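# Untie bag handles, take out three fruit

## Task

Undo the knot in the plastic bag's handles, then take exactly three pieces of fruit out of the bag and set them on the bare table top, leaving every other fruit inside the bag.

## Robot and tools

Robot: two arms, left_arm and right_arm, each ending in a parallel two-finger gripper. Calibrated bases in the scene frame: left_arm at (+0.008, +0.305, +0.009) m, quat_wxyz (+1.000, +0.004, -0.004, -0.010); right_arm at (-0.007, -0.301, +0.011) m, quat_wxyz (+1.000, -0.022, +0.013, +0.004).

Scene frame: origin at table-top height, halfway between the nominal bases, a few cm behind the table's near edge. +x points out over the table, +z up, and left_arm sits on the +y side (arm names do not match image left/right). Gripper frame: fingers extend along its +z and close along its y. end_effector_position is the spot between the pads, roughly 1 cm short of the fingertips. Reported positions and orientations may be off by a few cm, more when reaching far.

Row layout (all moving tools): one flat list of 14 numbers in [-1, 1]: dx, dy, dz, rx, ry, rz, opening for left_arm, then the same seven for right_arm. Both arms always appear. dx..rz are an offset, not a pose: measured along scene-frame axes from that arm's Hand target as it was when the action or move started; rotation is about the Hand target position, and rx, ry, rz form a single rotation vector. Scale: 1.0 = 0.6 m or 180 degrees. Repeating an offset moves again. Sending six zeros re-requests the current Hand target. opening is absolute: +1 fully open (0.093 m), -1 closed. A 0 is itself a command, so to keep a gripper unchanged resend its current opening (see Tool commands).

execute_actions: actions is a list of actions; each action is up to 15 rows, one per 1/30 s step, every row counted from the action's start pose; a short action repeats its last row. cameras optional (names, ["all"], or []); an empty actions list returns images and the full state.

move: target is one 14-number row, or up to 15 rows all counted from the same starting Hand targets. The grippers travel straight lines with no obstacle avoidance; all arms finish together, at least 0.5 s, capped at 10 s. speed in m/s, 0.002 to 2.9 (default 0.25), one value or one per target; rotation limited to twice that in rad/s. blend in m rounds corners of a list (0 = stop at each). opening_speed (0.2 or more, per second on the -1..+1 scale) ramps the fingers. grip_force 10 to 50 N per pad, per arm or shared, persists; lower values close slowly. blocking=false returns after about 0.5 s while motion continues. The result adds a move: line with the ending (done, off_target, moving, held, fault) and limits (paced = pose clipped, held = steps withheld). Done means within 10 mm and 2 degrees; it says nothing about contact.

wait: seconds 0 to 10, arms hold their last command; returns early if a running move ends. stop: brakes the running move (needs some distance). zoom_image: camera (cam_high, cam_low, cam_left_wrist, cam_right_wrist) and region [x0, y0, x1, y1] in pixels, at most 504x504, from that camera's newest image. finished_scene: scene = current scene number; irreversible, call only when the result will hold without the robot.

Cameras: cam_high and cam_low are fixed on a beam behind the arms; cam_left_wrist and cam_right_wrist ride on the hands; all 896x504. Calibration (K, distortion, T_world_to_cam) is given per camera; fixed cameras may have shifted slightly, wrist views may lag during motion.

Results: end_effector_position (m) and end_effector_quat_wxyz in the scene frame; Hand target = last commanded pose after clipping, the base for the next offsets; Tool commands = present commands; grip_measured = finger motor position (+1 open, -1 closed; pads meet near -0.94; add about 0.0208 per mm of object width; may read up to 0.02 high). Joint positions end with the opening in metres. Joint torques follow joint order, sign positive toward larger angle; joints 1-3 wrap at ±28 N m. Joint velocities may be summarized as within noise. Call results may list end-effector positions at some steps. MOTOR HOT appears near 75 °C; at 90 °C the arm folds and idles.

Control behaviour: orientation commands are clipped to 40 degrees from the measured one each step. Grippers often stop short or sag, especially far out; check after each move, correct tilt, and send the missing distance as a new offset. Tiny moves may not happen or go astray. Avoid paths passing near an arm's own base. Joint ranges (rad): waist -2.618 to 3.054, shoulder 0.000 to 3.142, elbow 0.000 to 3.142 (straight at 2.901), wrist pitch -1.571 to 1.571, wrist yaw -1.571 to 1.571, wrist roll -2.094 to 2.094.

Gripping: grip force here is capped around 25 to 37 N per pad. To grip firmly, command roughly 0.24 below the width reading; round or soft fruit may need lower. Keep sending the closing number to hold; open well above the width reading to release. Closing abruptly far below the width briefly presses hard.

Avoid: anything falling or being left off the table (fails the task), dropping or releasing moving items, fast impacts, hard pushes, arms or grippers touching each other (a gripper closing on the other's fingers counts), hitting the bar, plate (tops up to ~3 cm above table) or low rail, and holding stretched poses that overheat motors. A blocked arm keeps pushing until commanded back past its gripper. Time spent thinking lets the scene run on.

Each tool is called after ">>>" in YAML: its name, and indented under it one key for each argument.

## Session

>>> execute_actions:
  actions: []

Scene clock: 0.00 s.
left_arm: end_effector_position=(+0.3860, +0.2623, +0.1078) grip_measured=+1.000 end_effector_quat_wxyz=(+0.585, +0.099, +0.801, -0.074) | right_arm: end_effector_position=(+0.3768, -0.3295, +0.0958) grip_measured=+1.000 end_effector_quat_wxyz=(+0.568, +0.052, +0.817, -0.089)
Joint positions: left_arm=[0.01 1.525 0.331 0.87 0.231 0.063 0.093] | right_arm=[-0.009 1.525 0.338 0.851 0.189 0.024 0.093]
Joint velocities: within noise
Joint torques (N m): no reading
Heat: left arm: 49 °C; right arm: 56 °C.
Hand target: left_arm +0.3861, +0.2627, +0.1068; +0.582, +0.099, +0.804, -0.074 | right_arm +0.3786, -0.3309, +0.1007; +0.573, +0.054, +0.813, -0.090
Tool commands: left_gripper/opening=+1.0 right_gripper/opening=+1.0

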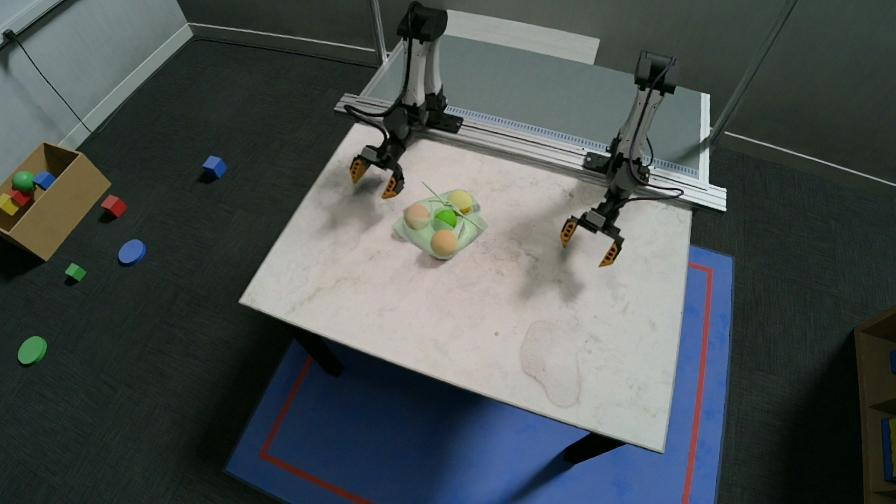

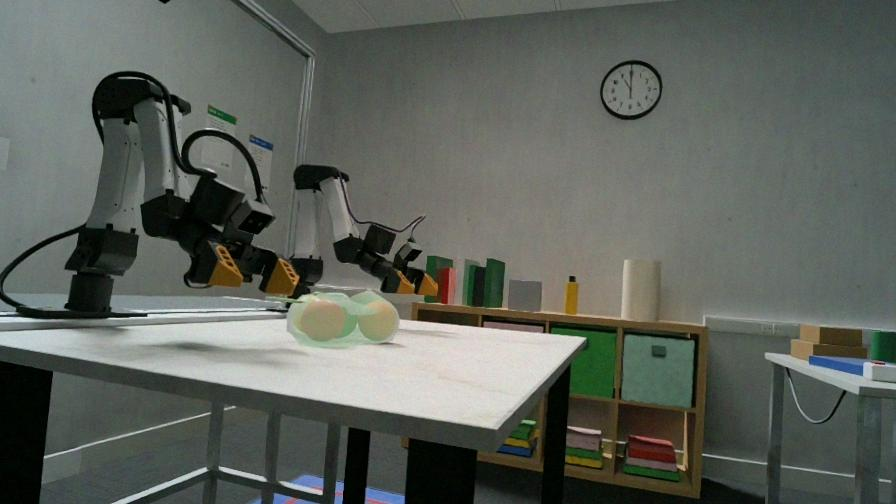

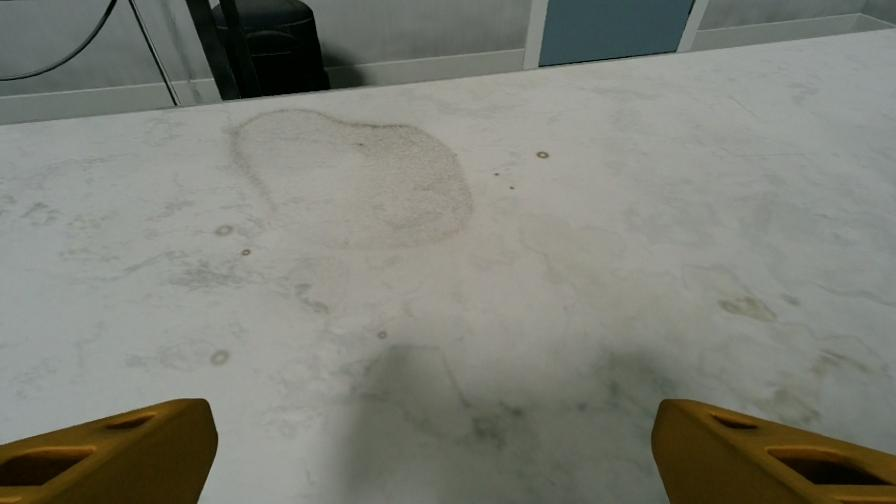

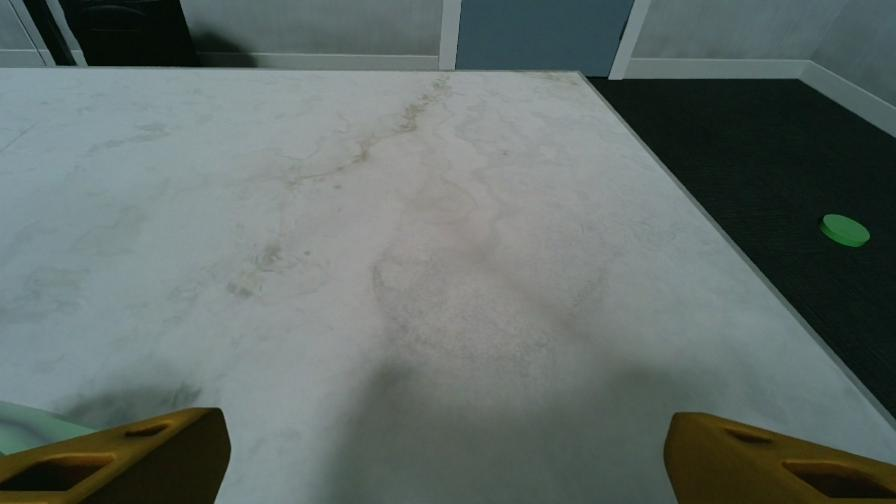

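>>> zoom_image:
  camera: "cam_high"
  region: [380, 170, 500, 270]

>>> zoom_image:
  camera: "cam_low"
  region: [260, 260, 420, 360]

Scaled by 4.200 from the camera's 896x504 image, which has a finer 1280x720 frame.

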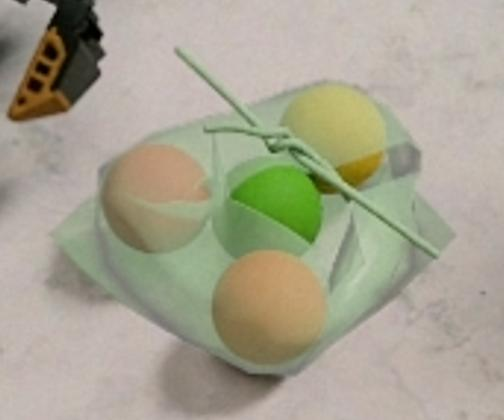

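Scaled by 3.150 from the camera's 896x504 image, which has a finer 1280x720 frame.

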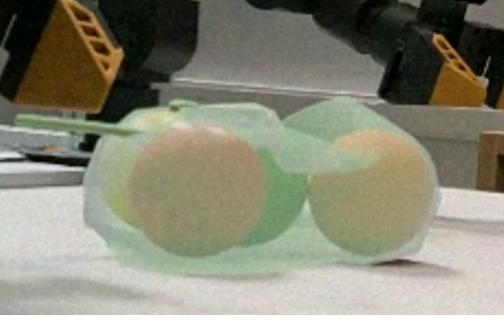

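>>> move:
  target: [0,0,0,0,0,0,1,-0.131,0.385,0.149,0.0473,0.2224,0.0489,1]
  cameras: ["cam_right_wrist","cam_high"]

Scene clock: 88.03 s.
left_arm: end_effector_position=(+0.3860, +0.2623, +0.1078) grip_measured=+1.000 end_effector_quat_wxyz=(+0.585, +0.099, +0.801, -0.074) | right_arm: end_effector_position=(+0.2986, -0.1044, +0.1836) grip_measured=+1.000 end_effector_quat_wxyz=(+0.262, -0.002, +0.965, -0.008)
Joint positions: left_arm=[0.01 1.525 0.331 0.87 0.231 0.063 0.093] | right_arm=[0.71 1.486 1.333 -0.965 0.336 0.647 0.093]
Joint torques (N m): left_arm=[0.39 -4.77 5.93 2.32 0.04 -0.01] | right_arm=[0.05 -5.39 12.63 1.26 0.15 0.08]
Heat: left arm: 57 °C; right arm: 60 °C.
Hand target: left_arm +0.3861, +0.2627, +0.1068; +0.582, +0.099, +0.804, -0.074 | right_arm +0.3001, -0.0999, +0.1901; +0.261, +0.000, +0.965, -0.001
Off the commanded pose: left_arm 0.001 m, 0 deg | right_arm 0.008 m, 1 deg.
move: done
camera_calibration:
cam_right_wrist: T_world_to_cam=[[0.00837187, -0.999759, 0.0203028, -0.110675], [-0.993989, -0.0105366, -0.108976, 0.355509], [0.109163, -0.0192684, -0.993837, 0.233817], [0, 0, 0, 1]] pos_world=[0.328775, -0.102397, 0.273364]
Images, in order (width x height): cam_high 896x504, cam_right_wrist 896x504.

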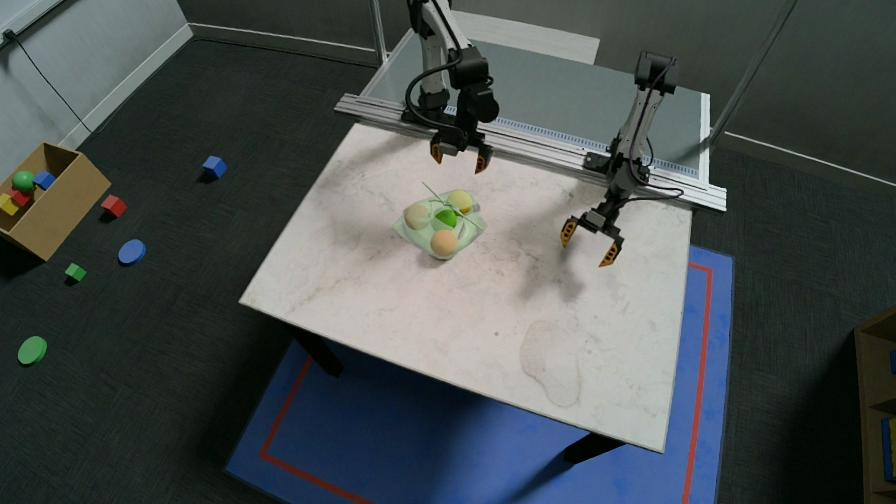

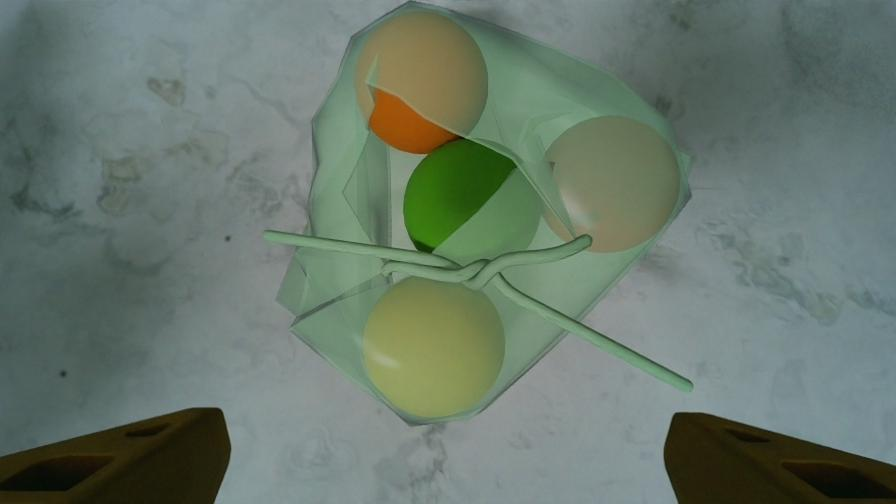

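>>> zoom_image:
  camera: "cam_right_wrist"
  region: [250, 210, 710, 400]

>>> zoom_image:
  camera: "cam_right_wrist"
  region: [360, 220, 610, 320]

>>> zoom_image:
  camera: "cam_right_wrist"
  region: [250, 0, 710, 440]

Scaled by 1.096 from the camera's 896x504 image, which has a finer 1280x720 frame.

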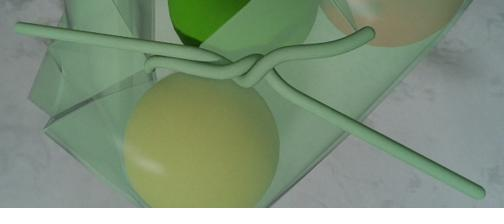

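Scaled by 2.016 from the camera's 896x504 image, which has a finer 1280x720 frame.

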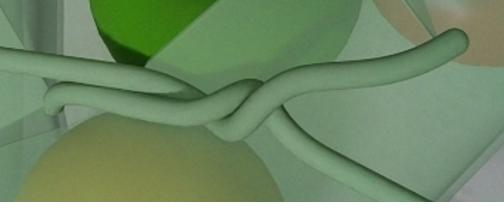

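Scaled by 1.096 from the camera's 896x504 image, which has a finer 1280x720 frame.

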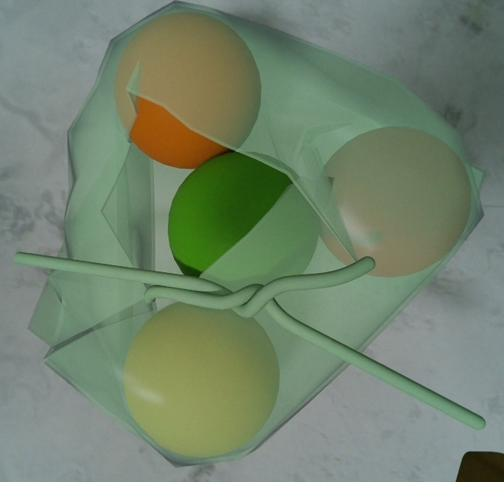

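>>> move:
  target: [0,0,0,0,0,0,1,-0.02,-0.02,-0.08,0,0,0,1]
  cameras: ["cam_right_wrist","cam_low"]

>>> zoom_image:
  camera: "cam_right_wrist"
  region: [300, 150, 650, 380]

>>> zoom_image:
  camera: "cam_low"
  region: [260, 270, 420, 360]

Scene clock: 137.00 s.
left_arm: end_effector_position=(+0.3860, +0.2623, +0.1078) grip_measured=+1.000 end_effector_quat_wxyz=(+0.585, +0.099, +0.801, -0.074) | right_arm: end_effector_position=(+0.2904, -0.1119, +0.1375) grip_measured=+1.000 end_effector_quat_wxyz=(+0.254, -0.004, +0.967, -0.012)
Joint positions: left_arm=[0.01 1.525 0.331 0.87 0.231 0.063 0.093] | right_arm=[0.71 1.467 1.138 -0.808 0.333 0.648 0.093]
Joint torques (N m): left_arm=[0.27 -4.78 5.87 2.32 0.06 -0.03] | right_arm=[-0.1 -8.66 7.58 1.58 0.17 0.08]
Heat: left arm: 58 °C; right arm: 69 °C.
Hand target: left_arm +0.3861, +0.2627, +0.1068; +0.582, +0.099, +0.804, -0.074 | right_arm +0.2880, -0.1118, +0.1420; +0.260, +0.000, +0.965, -0.001
Off the commanded pose: left_arm 0.001 m, 0 deg | right_arm 0.005 m, 2 deg.
move: done
camera_calibration:
cam_right_wrist: T_world_to_cam=[[0.00889516, -0.999518, 0.0297346, -0.118659], [-0.995517, -0.0116519, -0.0938631, 0.340521], [0.0941643, -0.0287663, -0.995141, 0.192125], [0, 0, 0, 1]] pos_world=[0.321959, -0.109107, 0.226682]
Images, in order (width x height): cam_low 896x504, cam_right_wrist 896x504.

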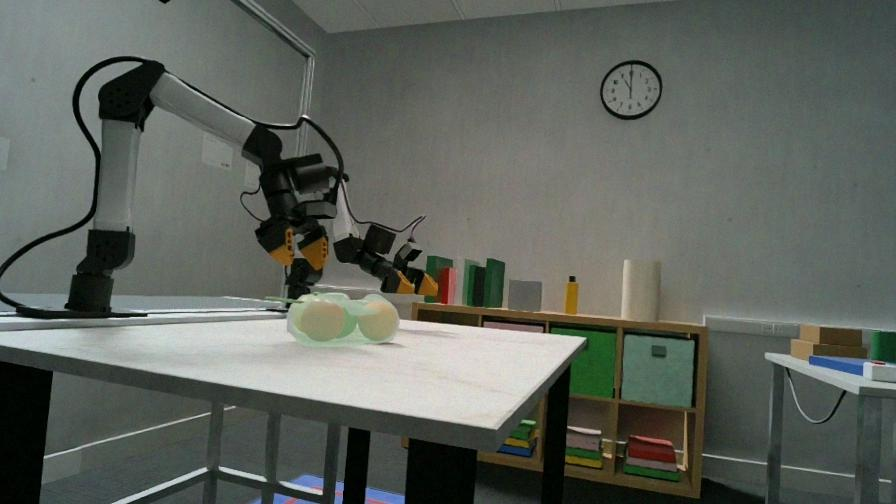

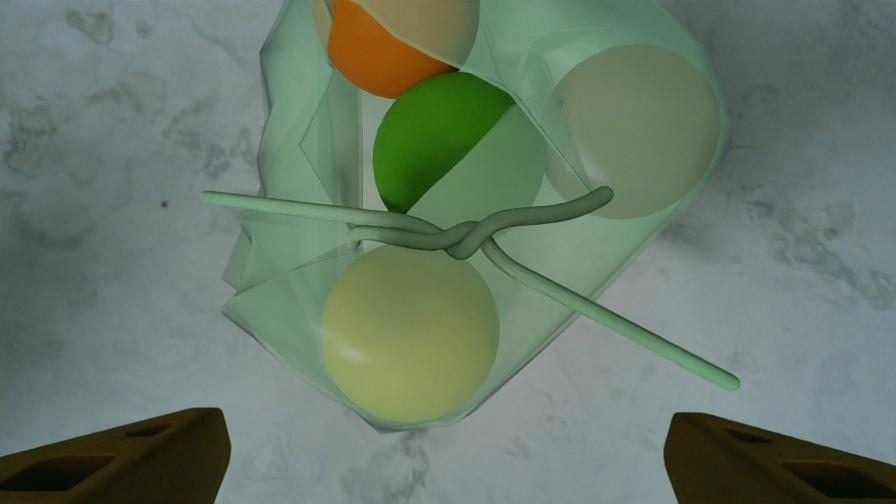

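Scaled by 1.440 from the camera's 896x504 image, which has a finer 1280x720 frame.

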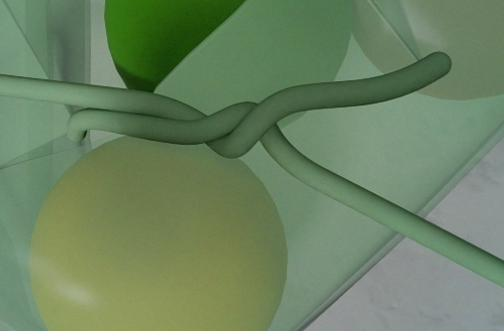

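Scaled by 3.150 from the camera's 896x504 image, which has a finer 1280x720 frame.

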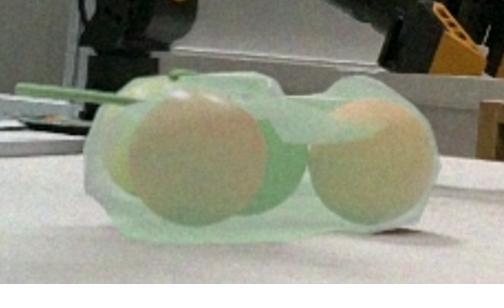

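>>> move:
  target: [0,0,0,0,0,0,1,0.105,-0.052,0.0133,-0.1588,0.1133,0.5894,-0.3]
  cameras: ["cam_right_wrist","cam_high","cam_low"]
  speed: 0.4

Scene clock: 289.20 s.
left_arm: end_effector_position=(+0.3860, +0.2623, +0.1078) grip_measured=+1.000 end_effector_quat_wxyz=(+0.585, +0.099, +0.801, -0.074) | right_arm: end_effector_position=(+0.3474, -0.1383, +0.1481) grip_measured=-0.299 end_effector_quat_wxyz=(-0.008, +0.814, -0.580, -0.003)
Joint positions: left_arm=[0.01 1.525 0.331 0.87 0.231 0.063 0.093] | right_arm=[0.393 1.966 1.878 -1.43 -0.043 -1.501 0.031]
Joint torques (N m): left_arm=[0.34 -4.79 5.96 2.34 0.06 -0.03] | right_arm=[-0.88 -8.27 11.25 0.29 0.05 -0.07]
Heat: left arm: 59 °C; right arm: 58 °C.
Hand target: left_arm +0.3861, +0.2627, +0.1068; +0.582, +0.099, +0.804, -0.074 | right_arm +0.3511, -0.1431, +0.1500; -0.001, +0.814, -0.581, +0.000
Off the commanded pose: left_arm 0.001 m, 0 deg | right_arm 0.006 m, 1 deg.
move: done
camera_calibration:
cam_right_wrist: T_world_to_cam=[[0.942104, 0.33517, 0.0100929, -0.282591], [0.304215, -0.86698, 0.394713, -0.244247], [0.141046, -0.36879, -0.918749, 0.121952], [0, 0, 0, 1]] pos_world=[0.323333, -0.0720669, 0.211303]
Images, in order (width x height): cam_high 896x504, cam_low 896x504, cam_right_wrist 896x504.

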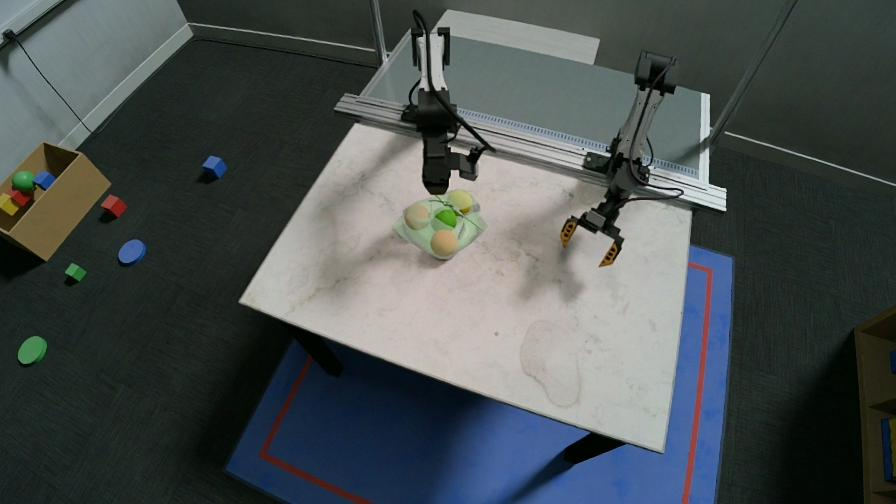

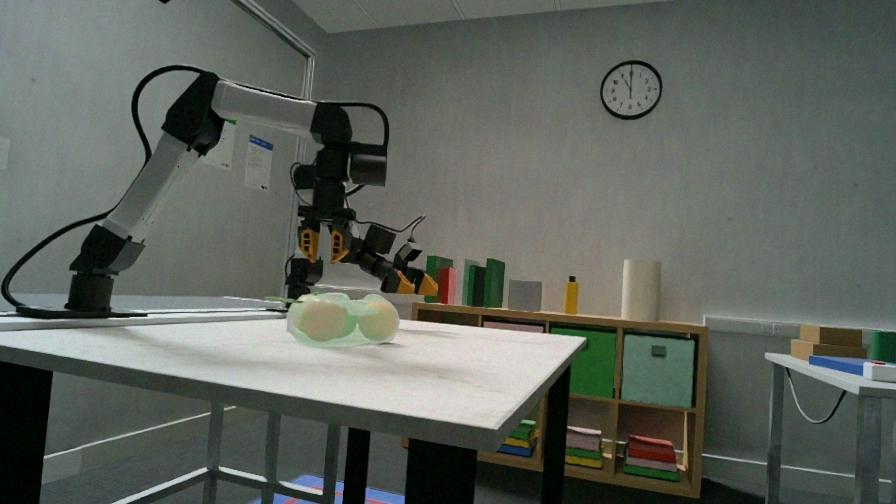

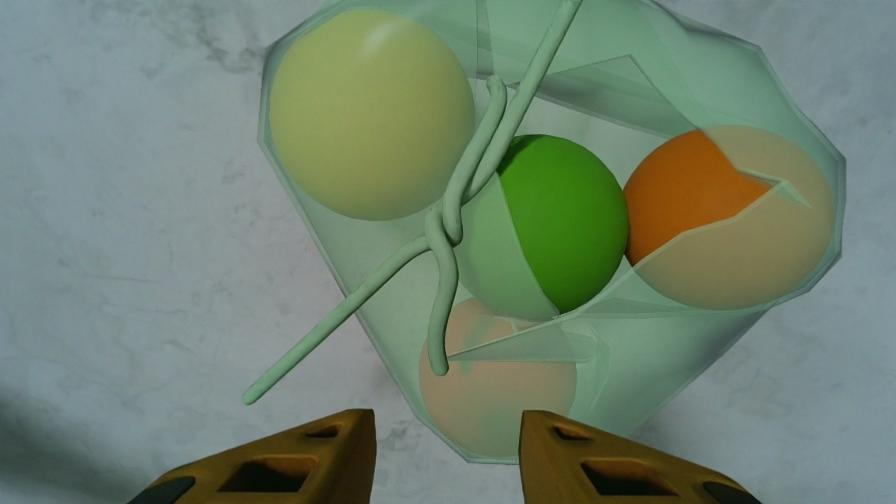

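>>> move:
  target: [0,0,0,0,0,0,1,0.005,-0.0083,-0.105,0,0,0,-0.55]
  cameras: ["cam_right_wrist"]
  speed: 0.15

>>> zoom_image:
  camera: "cam_right_wrist"
  region: [200, 100, 700, 504]

Scene clock: 326.13 s.
left_arm: end_effector_position=(+0.3860, +0.2623, +0.1078) grip_measured=+1.000 end_effector_quat_wxyz=(+0.585, +0.099, +0.801, -0.074) | right_arm: end_effector_position=(+0.3529, -0.1419, +0.0944) grip_measured=-0.549 end_effector_quat_wxyz=(-0.010, +0.815, -0.580, -0.001)
Joint positions: left_arm=[0.01 1.525 0.331 0.87 0.231 0.063 0.093] | right_arm=[0.383 1.976 1.677 -1.215 -0.042 -1.512 0.019]
Joint torques (N m): left_arm=[0.34 -4.72 5.91 2.33 0.07 -0.03] | right_arm=[-0.98 -8.87 6.93 0.66 0.04 -0.06]
Heat: left arm: 59 °C; right arm: 63 °C.
Hand target: left_arm +0.3861, +0.2627, +0.1068; +0.582, +0.099, +0.804, -0.074 | right_arm +0.3540, -0.1482, +0.0870; -0.001, +0.814, -0.581, +0.000
Off the commanded pose: left_arm 0.001 m, 0 deg | right_arm 0.010 m, 1 deg.
move: done
camera_calibration:
cam_right_wrist: T_world_to_cam=[[0.941608, 0.336352, 0.0155552, -0.28626], [0.303145, -0.866942, 0.39562, -0.227514], [0.146553, -0.367803, -0.918283, 0.0687628], [0, 0, 0, 1]] pos_world=[0.328437, -0.0756658, 0.157606]
Images, in order (width x height): cam_right_wrist 896x504.

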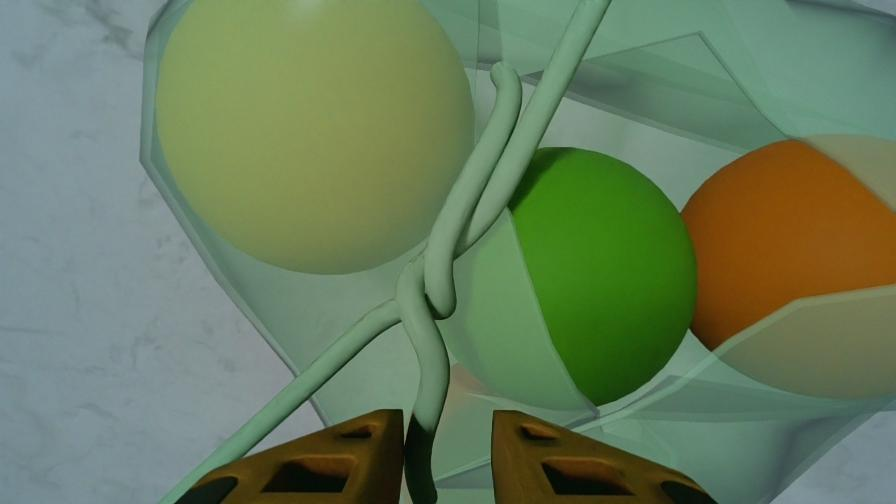

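Scaled by 1.008 from the camera's 896x504 image, which has a finer 1280x720 frame.

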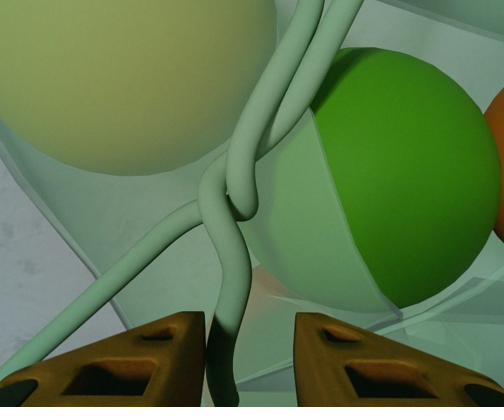

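>>> move:
  target: [0,0,0,0,0,0,1,-0.01,0.0017,-0.03,0,0,0,-0.55]
  cameras: ["cam_right_wrist","cam_low"]
  speed: 0.1

>>> zoom_image:
  camera: "cam_low"
  region: [240, 220, 440, 360]

Scene clock: 337.67 s.
left_arm: end_effector_position=(+0.3860, +0.2623, +0.1078) grip_measured=+1.000 end_effector_quat_wxyz=(+0.585, +0.099, +0.801, -0.074) | right_arm: end_effector_position=(+0.3483, -0.1445, +0.0743) grip_measured=-0.549 end_effector_quat_wxyz=(-0.006, +0.815, -0.580, -0.003)
Joint positions: left_arm=[0.01 1.525 0.331 0.87 0.231 0.063 0.093] | right_arm=[0.383 1.976 1.596 -1.145 -0.042 -1.512 0.019]
Joint torques (N m): left_arm=[0.36 -4.77 5.97 2.33 0.05 -0.02] | right_arm=[-0.24 -9.66 6.5 0.71 0.07 0.03]
Heat: left arm: 59 °C; right arm: 60 °C.
Hand target: left_arm +0.3861, +0.2627, +0.1068; +0.582, +0.099, +0.804, -0.074 | right_arm +0.3480, -0.1471, +0.0690; -0.001, +0.814, -0.581, +0.000
Off the commanded pose: left_arm 0.001 m, 0 deg | right_arm 0.006 m, 1 deg.
move: done
camera_calibration:
cam_right_wrist: T_world_to_cam=[[0.941797, 0.336141, 0.00527807, -0.279939], [0.306625, -0.865325, 0.396477, -0.22148], [0.137839, -0.371782, -0.91803, 0.0524119], [0, 0, 0, 1]] pos_world=[0.324332, -0.0780677, 0.137405]
Images, in order (width x height): cam_low 896x504, cam_right_wrist 896x504.

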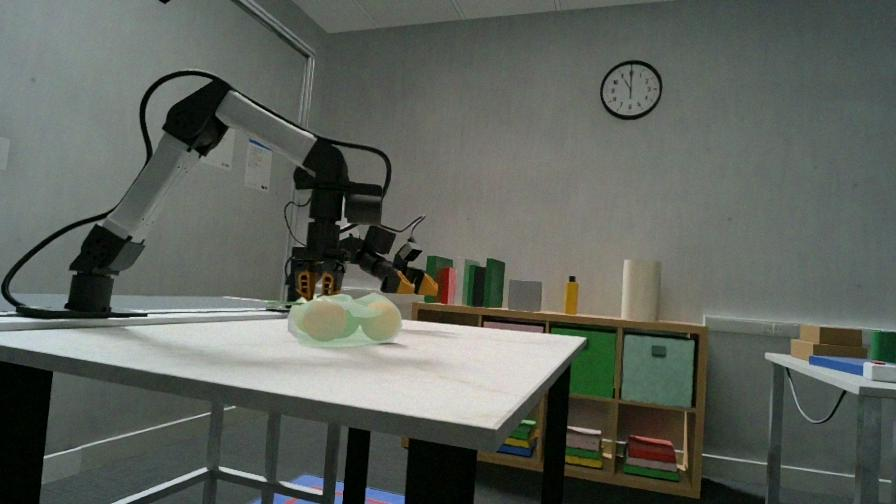

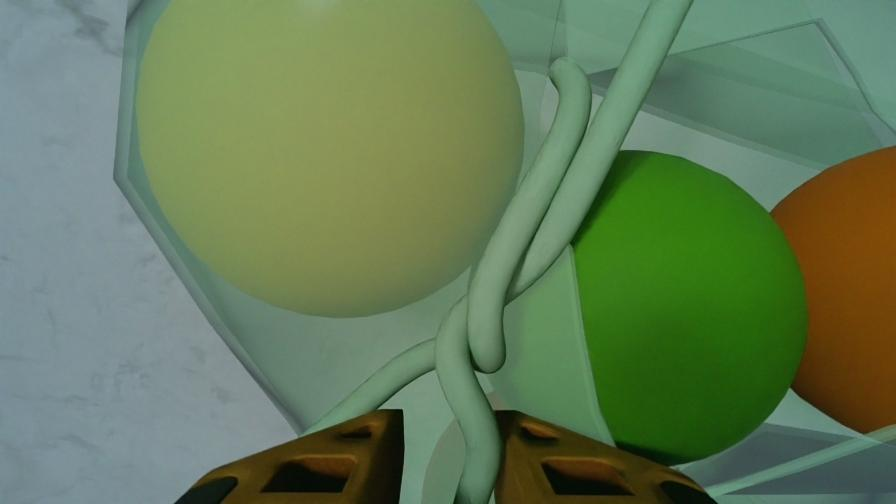

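Scaled by 2.520 from the camera's 896x504 image, which has a finer 1280x720 frame.

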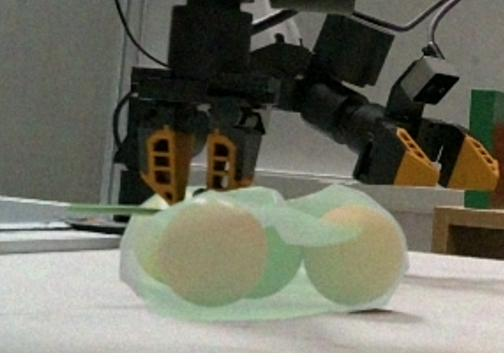

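>>> move:
  target: [0,0,0,0,0,0,1,0,0,0,0,0,0,-1]
  cameras: ["cam_right_wrist"]
  opening_speed: 0.5

>>> zoom_image:
  camera: "cam_right_wrist"
  region: [200, 100, 700, 504]

Scene clock: 350.10 s.
left_arm: end_effector_position=(+0.3860, +0.2623, +0.1078) grip_measured=+1.000 end_effector_quat_wxyz=(+0.585, +0.099, +0.801, -0.074) | right_arm: end_effector_position=(+0.3498, -0.1439, +0.0743) grip_measured=-0.908 end_effector_quat_wxyz=(-0.009, +0.815, -0.580, -0.002)
Joint positions: left_arm=[0.01 1.525 0.331 0.87 0.231 0.063 0.093] | right_arm=[0.383 1.976 1.596 -1.138 -0.042 -1.512 0.002]
Joint torques (N m): left_arm=[0.38 -4.79 5.87 2.32 0.05 -0.02] | right_arm=[-0.18 -9.61 6.42 0.65 0.05 0.03]
Heat: left arm: 59 °C; right arm: 59 °C.
Hand target: left_arm +0.3861, +0.2627, +0.1068; +0.582, +0.099, +0.804, -0.074 | right_arm +0.3480, -0.1471, +0.0690; -0.001, +0.814, -0.581, +0.000
Off the commanded pose: left_arm 0.001 m, 0 deg | right_arm 0.007 m, 1 deg.
move: done
camera_calibration:
cam_right_wrist: T_world_to_cam=[[0.941692, 0.336257, 0.012149, -0.282141], [0.30423, -0.866312, 0.396165, -0.22067], [0.143738, -0.36937, -0.918099, 0.0507095], [0, 0, 0, 1]] pos_world=[0.325535, -0.0775665, 0.137406]
Images, in order (width x height): cam_right_wrist 896x504.

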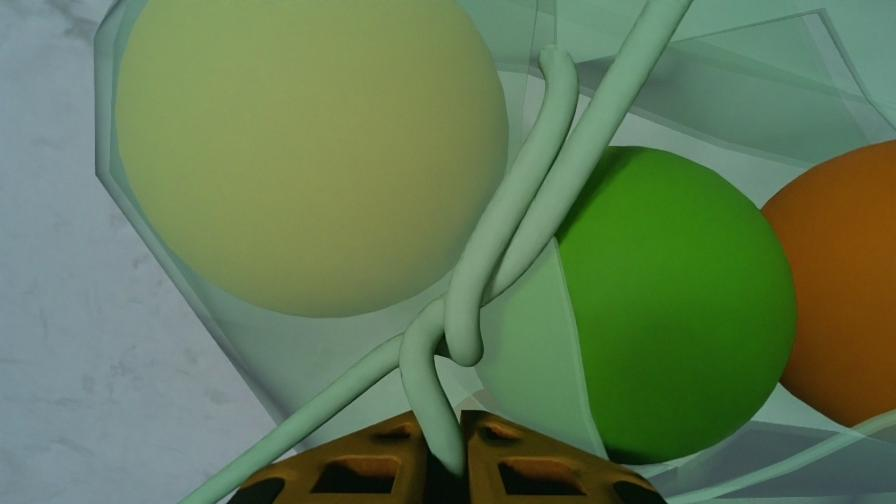

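Scaled by 1.008 from the camera's 896x504 image, which has a finer 1280x720 frame.

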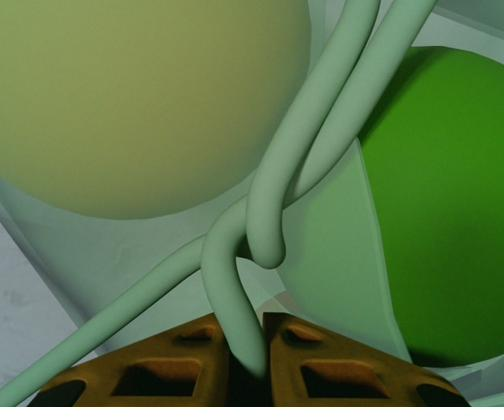

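>>> move:
  target: [0,0,0,0,0,0,1,0.0,-0.03,0.06,0,0,0,-1]
  cameras: ["cam_right_wrist","cam_high"]
  speed: 0.08

>>> zoom_image:
  camera: "cam_high"
  region: [380, 150, 500, 270]

Scene clock: 365.50 s.
left_arm: end_effector_position=(+0.3860, +0.2623, +0.1078) grip_measured=+1.000 end_effector_quat_wxyz=(+0.585, +0.099, +0.801, -0.074) | right_arm: end_effector_position=(+0.3435, -0.1618, +0.0837) grip_measured=-0.908 end_effector_quat_wxyz=(+0.013, +0.814, -0.581, -0.015)
Joint positions: left_arm=[0.01 1.525 0.331 0.87 0.231 0.063 0.093] | right_arm=[0.345 1.971 1.625 -1.225 -0.042 -1.549 0.002]
Joint torques (N m): left_arm=[0.34 -4.75 5.93 2.32 0.05 -0.02] | right_arm=[-0.92 -13.45 11.03 0.1 0.04 -0.07]
Heat: left arm: 60 °C; right arm: 59 °C.
Hand target: left_arm +0.3861, +0.2627, +0.1068; +0.582, +0.099, +0.804, -0.074 | right_arm +0.3480, -0.1650, +0.1050; -0.001, +0.814, -0.581, +0.000
Off the commanded pose: left_arm 0.001 m, 0 deg | right_arm 0.022 m, 2 deg.
move: off_target (right_arm)
camera_calibration:
cam_right_wrist: T_world_to_cam=[[0.942042, 0.333101, -0.0399973, -0.266496], [0.320763, -0.859317, 0.398354, -0.242704], [0.0983216, -0.388096, -0.916359, 0.0659981], [0, 0, 0, 1]] pos_world=[0.322412, -0.0941764, 0.146501]
Images, in order (width x height): cam_high 896x504, cam_right_wrist 896x504.

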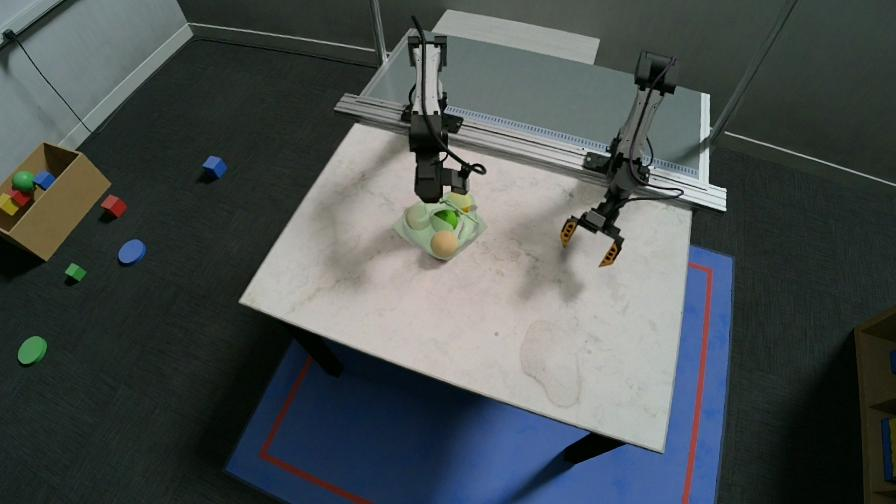

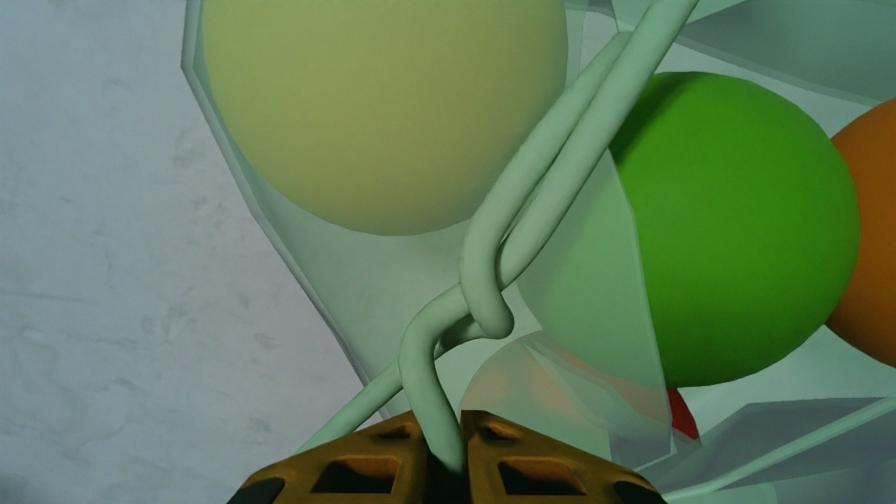

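Scaled by 4.200 from the camera's 896x504 image, which has a finer 1280x720 frame.

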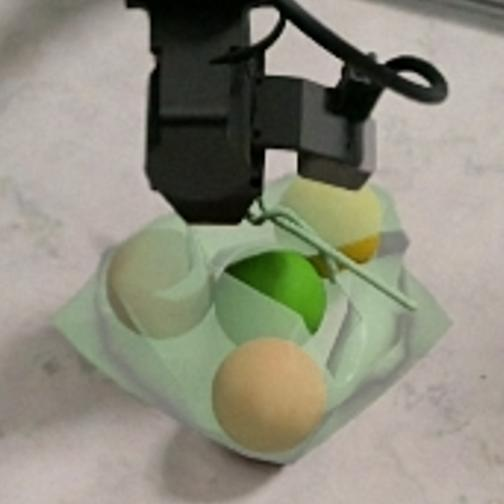

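>>> move:
  target: [0,0,0,0,0,0,1,0.01,-0.04,0.03,0,0,0,-1]
  cameras: ["cam_right_wrist","cam_high","cam_low"]
  speed: 0.08

>>> zoom_image:
  camera: "cam_high"
  region: [380, 150, 500, 270]

>>> zoom_image:
  camera: "cam_low"
  region: [240, 220, 440, 360]

Scene clock: 376.83 s.
left_arm: end_effector_position=(+0.3860, +0.2623, +0.1078) grip_measured=+1.000 end_effector_quat_wxyz=(+0.585, +0.099, +0.801, -0.074) | right_arm: end_effector_position=(+0.3513, -0.1858, +0.1024) grip_measured=-0.908 end_effector_quat_wxyz=(+0.012, +0.813, -0.581, -0.015)
Joint positions: left_arm=[0.01 1.525 0.331 0.87 0.231 0.063 0.093] | right_arm=[0.275 1.961 1.681 -1.291 -0.042 -1.617 0.002]
Joint torques (N m): left_arm=[0.35 -4.77 5.94 2.32 0.06 -0.02] | right_arm=[-0.77 -13.27 11.03 0.11 -0.03 -0.05]
Heat: left arm: 60 °C; right arm: 59 °C.
Hand target: left_arm +0.3861, +0.2627, +0.1068; +0.582, +0.099, +0.804, -0.074 | right_arm +0.3541, -0.1890, +0.1231; -0.001, +0.814, -0.581, +0.000
Off the commanded pose: left_arm 0.001 m, 0 deg | right_arm 0.021 m, 2 deg.
move: off_target (right_arm)
camera_calibration:
cam_right_wrist: T_world_to_cam=[[0.942406, 0.332455, -0.0366775, -0.265719], [0.318883, -0.859973, 0.398447, -0.272806], [0.100924, -0.387195, -0.916458, 0.0722879], [0, 0, 0, 1]] pos_world=[0.330112, -0.118276, 0.165202]
Images, in order (width x height): cam_high 896x504, cam_low 896x504, cam_right_wrist 896x504.

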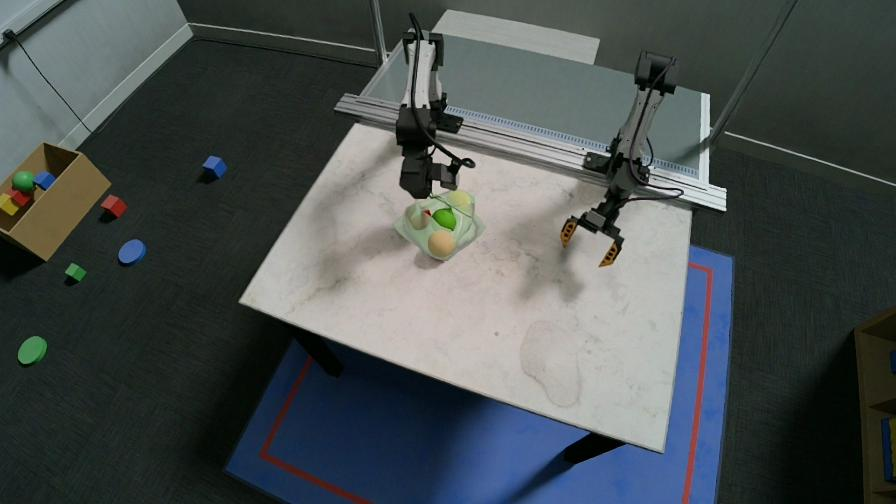

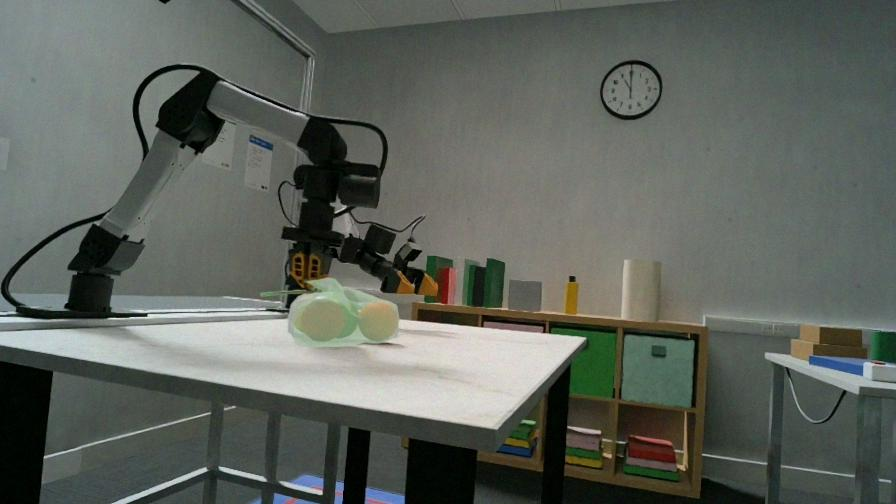

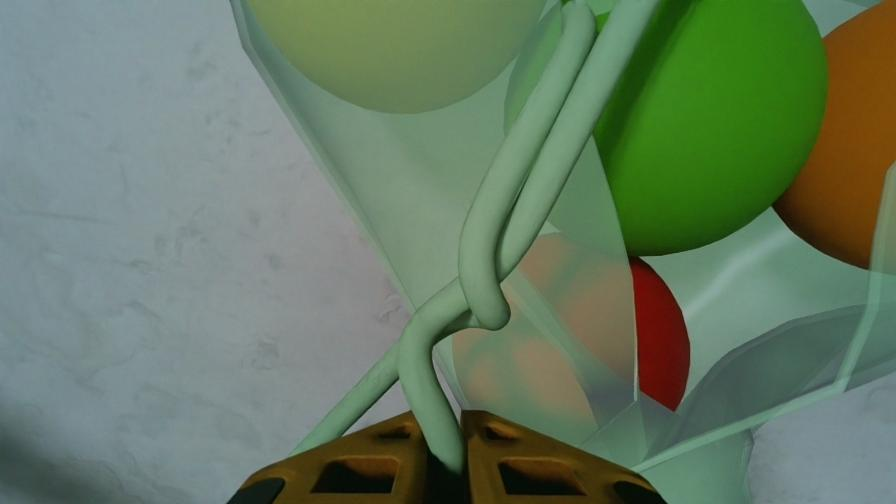

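Scaled by 4.200 from the camera's 896x504 image, which has a finer 1280x720 frame.

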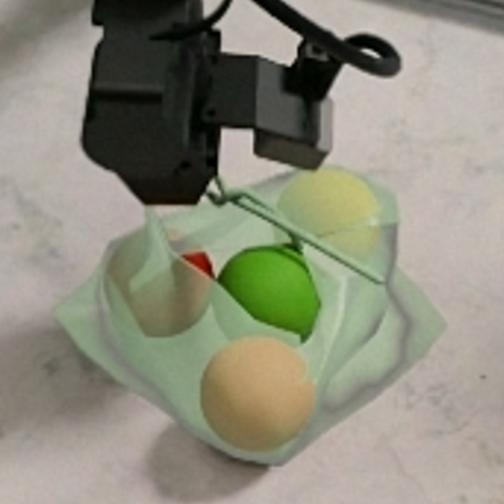

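Scaled by 2.520 from the camera's 896x504 image, which has a finer 1280x720 frame.

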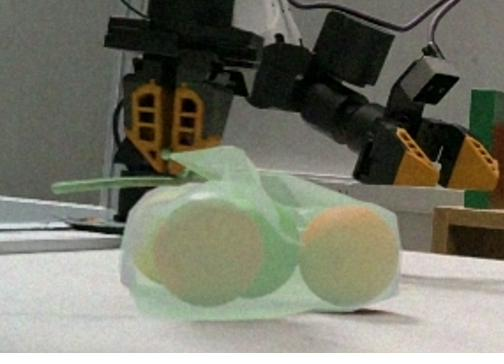

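>>> move:
  target: [0,0,0,0,0,0,1,0.01,-0.06,0.04,0,0,0,-1]
  cameras: ["cam_right_wrist","cam_high","cam_low"]
  speed: 0.08

>>> zoom_image:
  camera: "cam_high"
  region: [380, 150, 500, 270]

>>> zoom_image:
  camera: "cam_low"
  region: [240, 220, 440, 360]

Scene clock: 414.80 s.
left_arm: end_effector_position=(+0.3860, +0.2623, +0.1078) grip_measured=+1.000 end_effector_quat_wxyz=(+0.585, +0.099, +0.801, -0.074) | right_arm: end_effector_position=(+0.3590, -0.2219, +0.1262) grip_measured=-0.908 end_effector_quat_wxyz=(+0.012, +0.814, -0.581, -0.015)
Joint positions: left_arm=[0.01 1.525 0.331 0.87 0.231 0.063 0.093] | right_arm=[0.174 1.956 1.764 -1.383 -0.042 -1.72 0.002]
Joint torques (N m): left_arm=[0.38 -4.77 5.91 2.32 0.05 -0.03] | right_arm=[-0.81 -13.14 11.06 0.1 -0.02 -0.11]
Heat: left arm: 60 °C; right arm: 62 °C.
Hand target: left_arm +0.3861, +0.2627, +0.1068; +0.582, +0.099, +0.804, -0.074 | right_arm +0.3600, -0.2250, +0.1470; -0.001, +0.814, -0.581, +0.000
Off the commanded pose: left_arm 0.001 m, 0 deg | right_arm 0.021 m, 2 deg.
move: off_target (right_arm)
camera_calibration:
cam_right_wrist: T_world_to_cam=[[0.942174, 0.333088, -0.0368945, -0.259787], [0.319567, -0.859821, 0.398227, -0.315963], [0.100922, -0.386989, -0.916545, 0.0794953], [0, 0, 0, 1]] pos_world=[0.337713, -0.154376, 0.189101]
Images, in order (width x height): cam_high 896x504, cam_low 896x504, cam_right_wrist 896x504.

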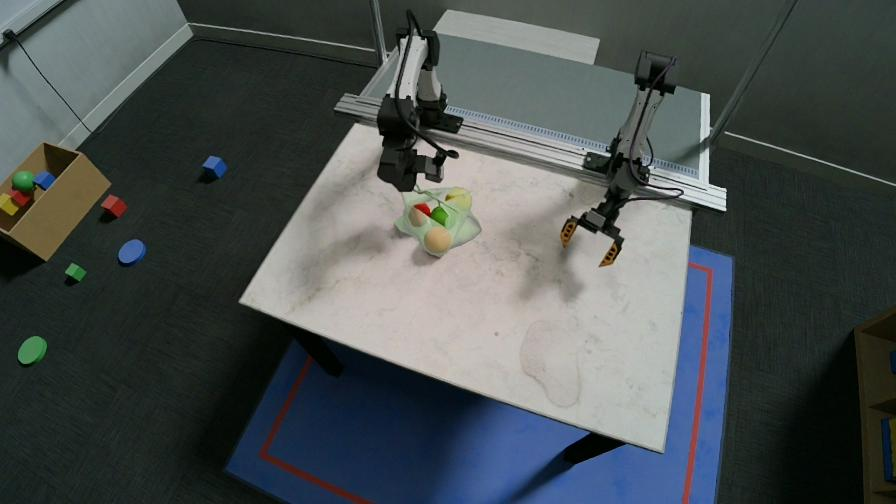

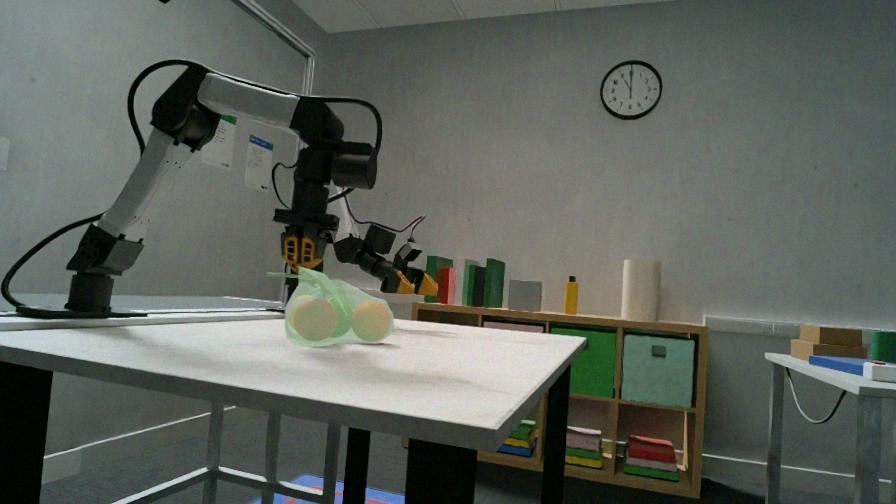

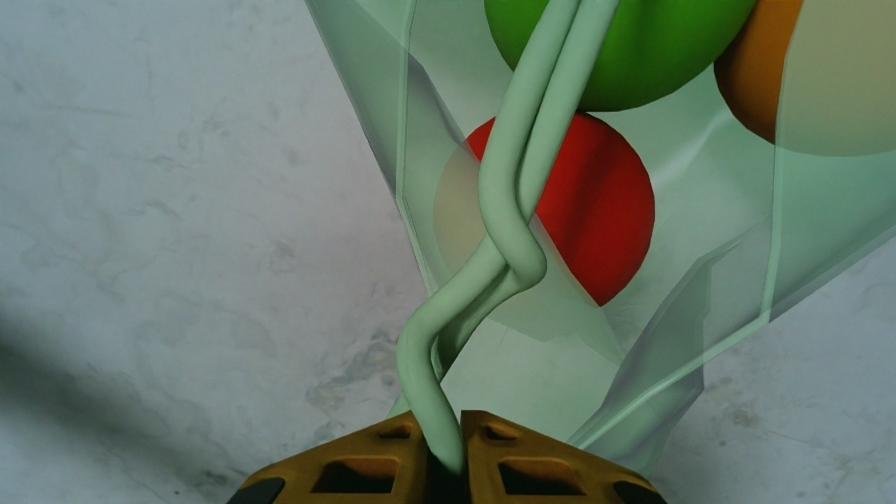

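Scaled by 4.200 from the camera's 896x504 image, which has a finer 1280x720 frame.

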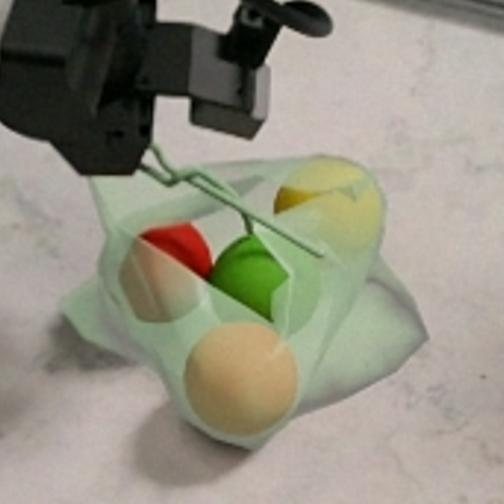

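Scaled by 2.520 from the camera's 896x504 image, which has a finer 1280x720 frame.

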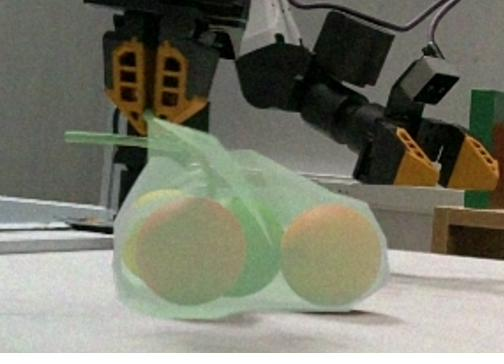

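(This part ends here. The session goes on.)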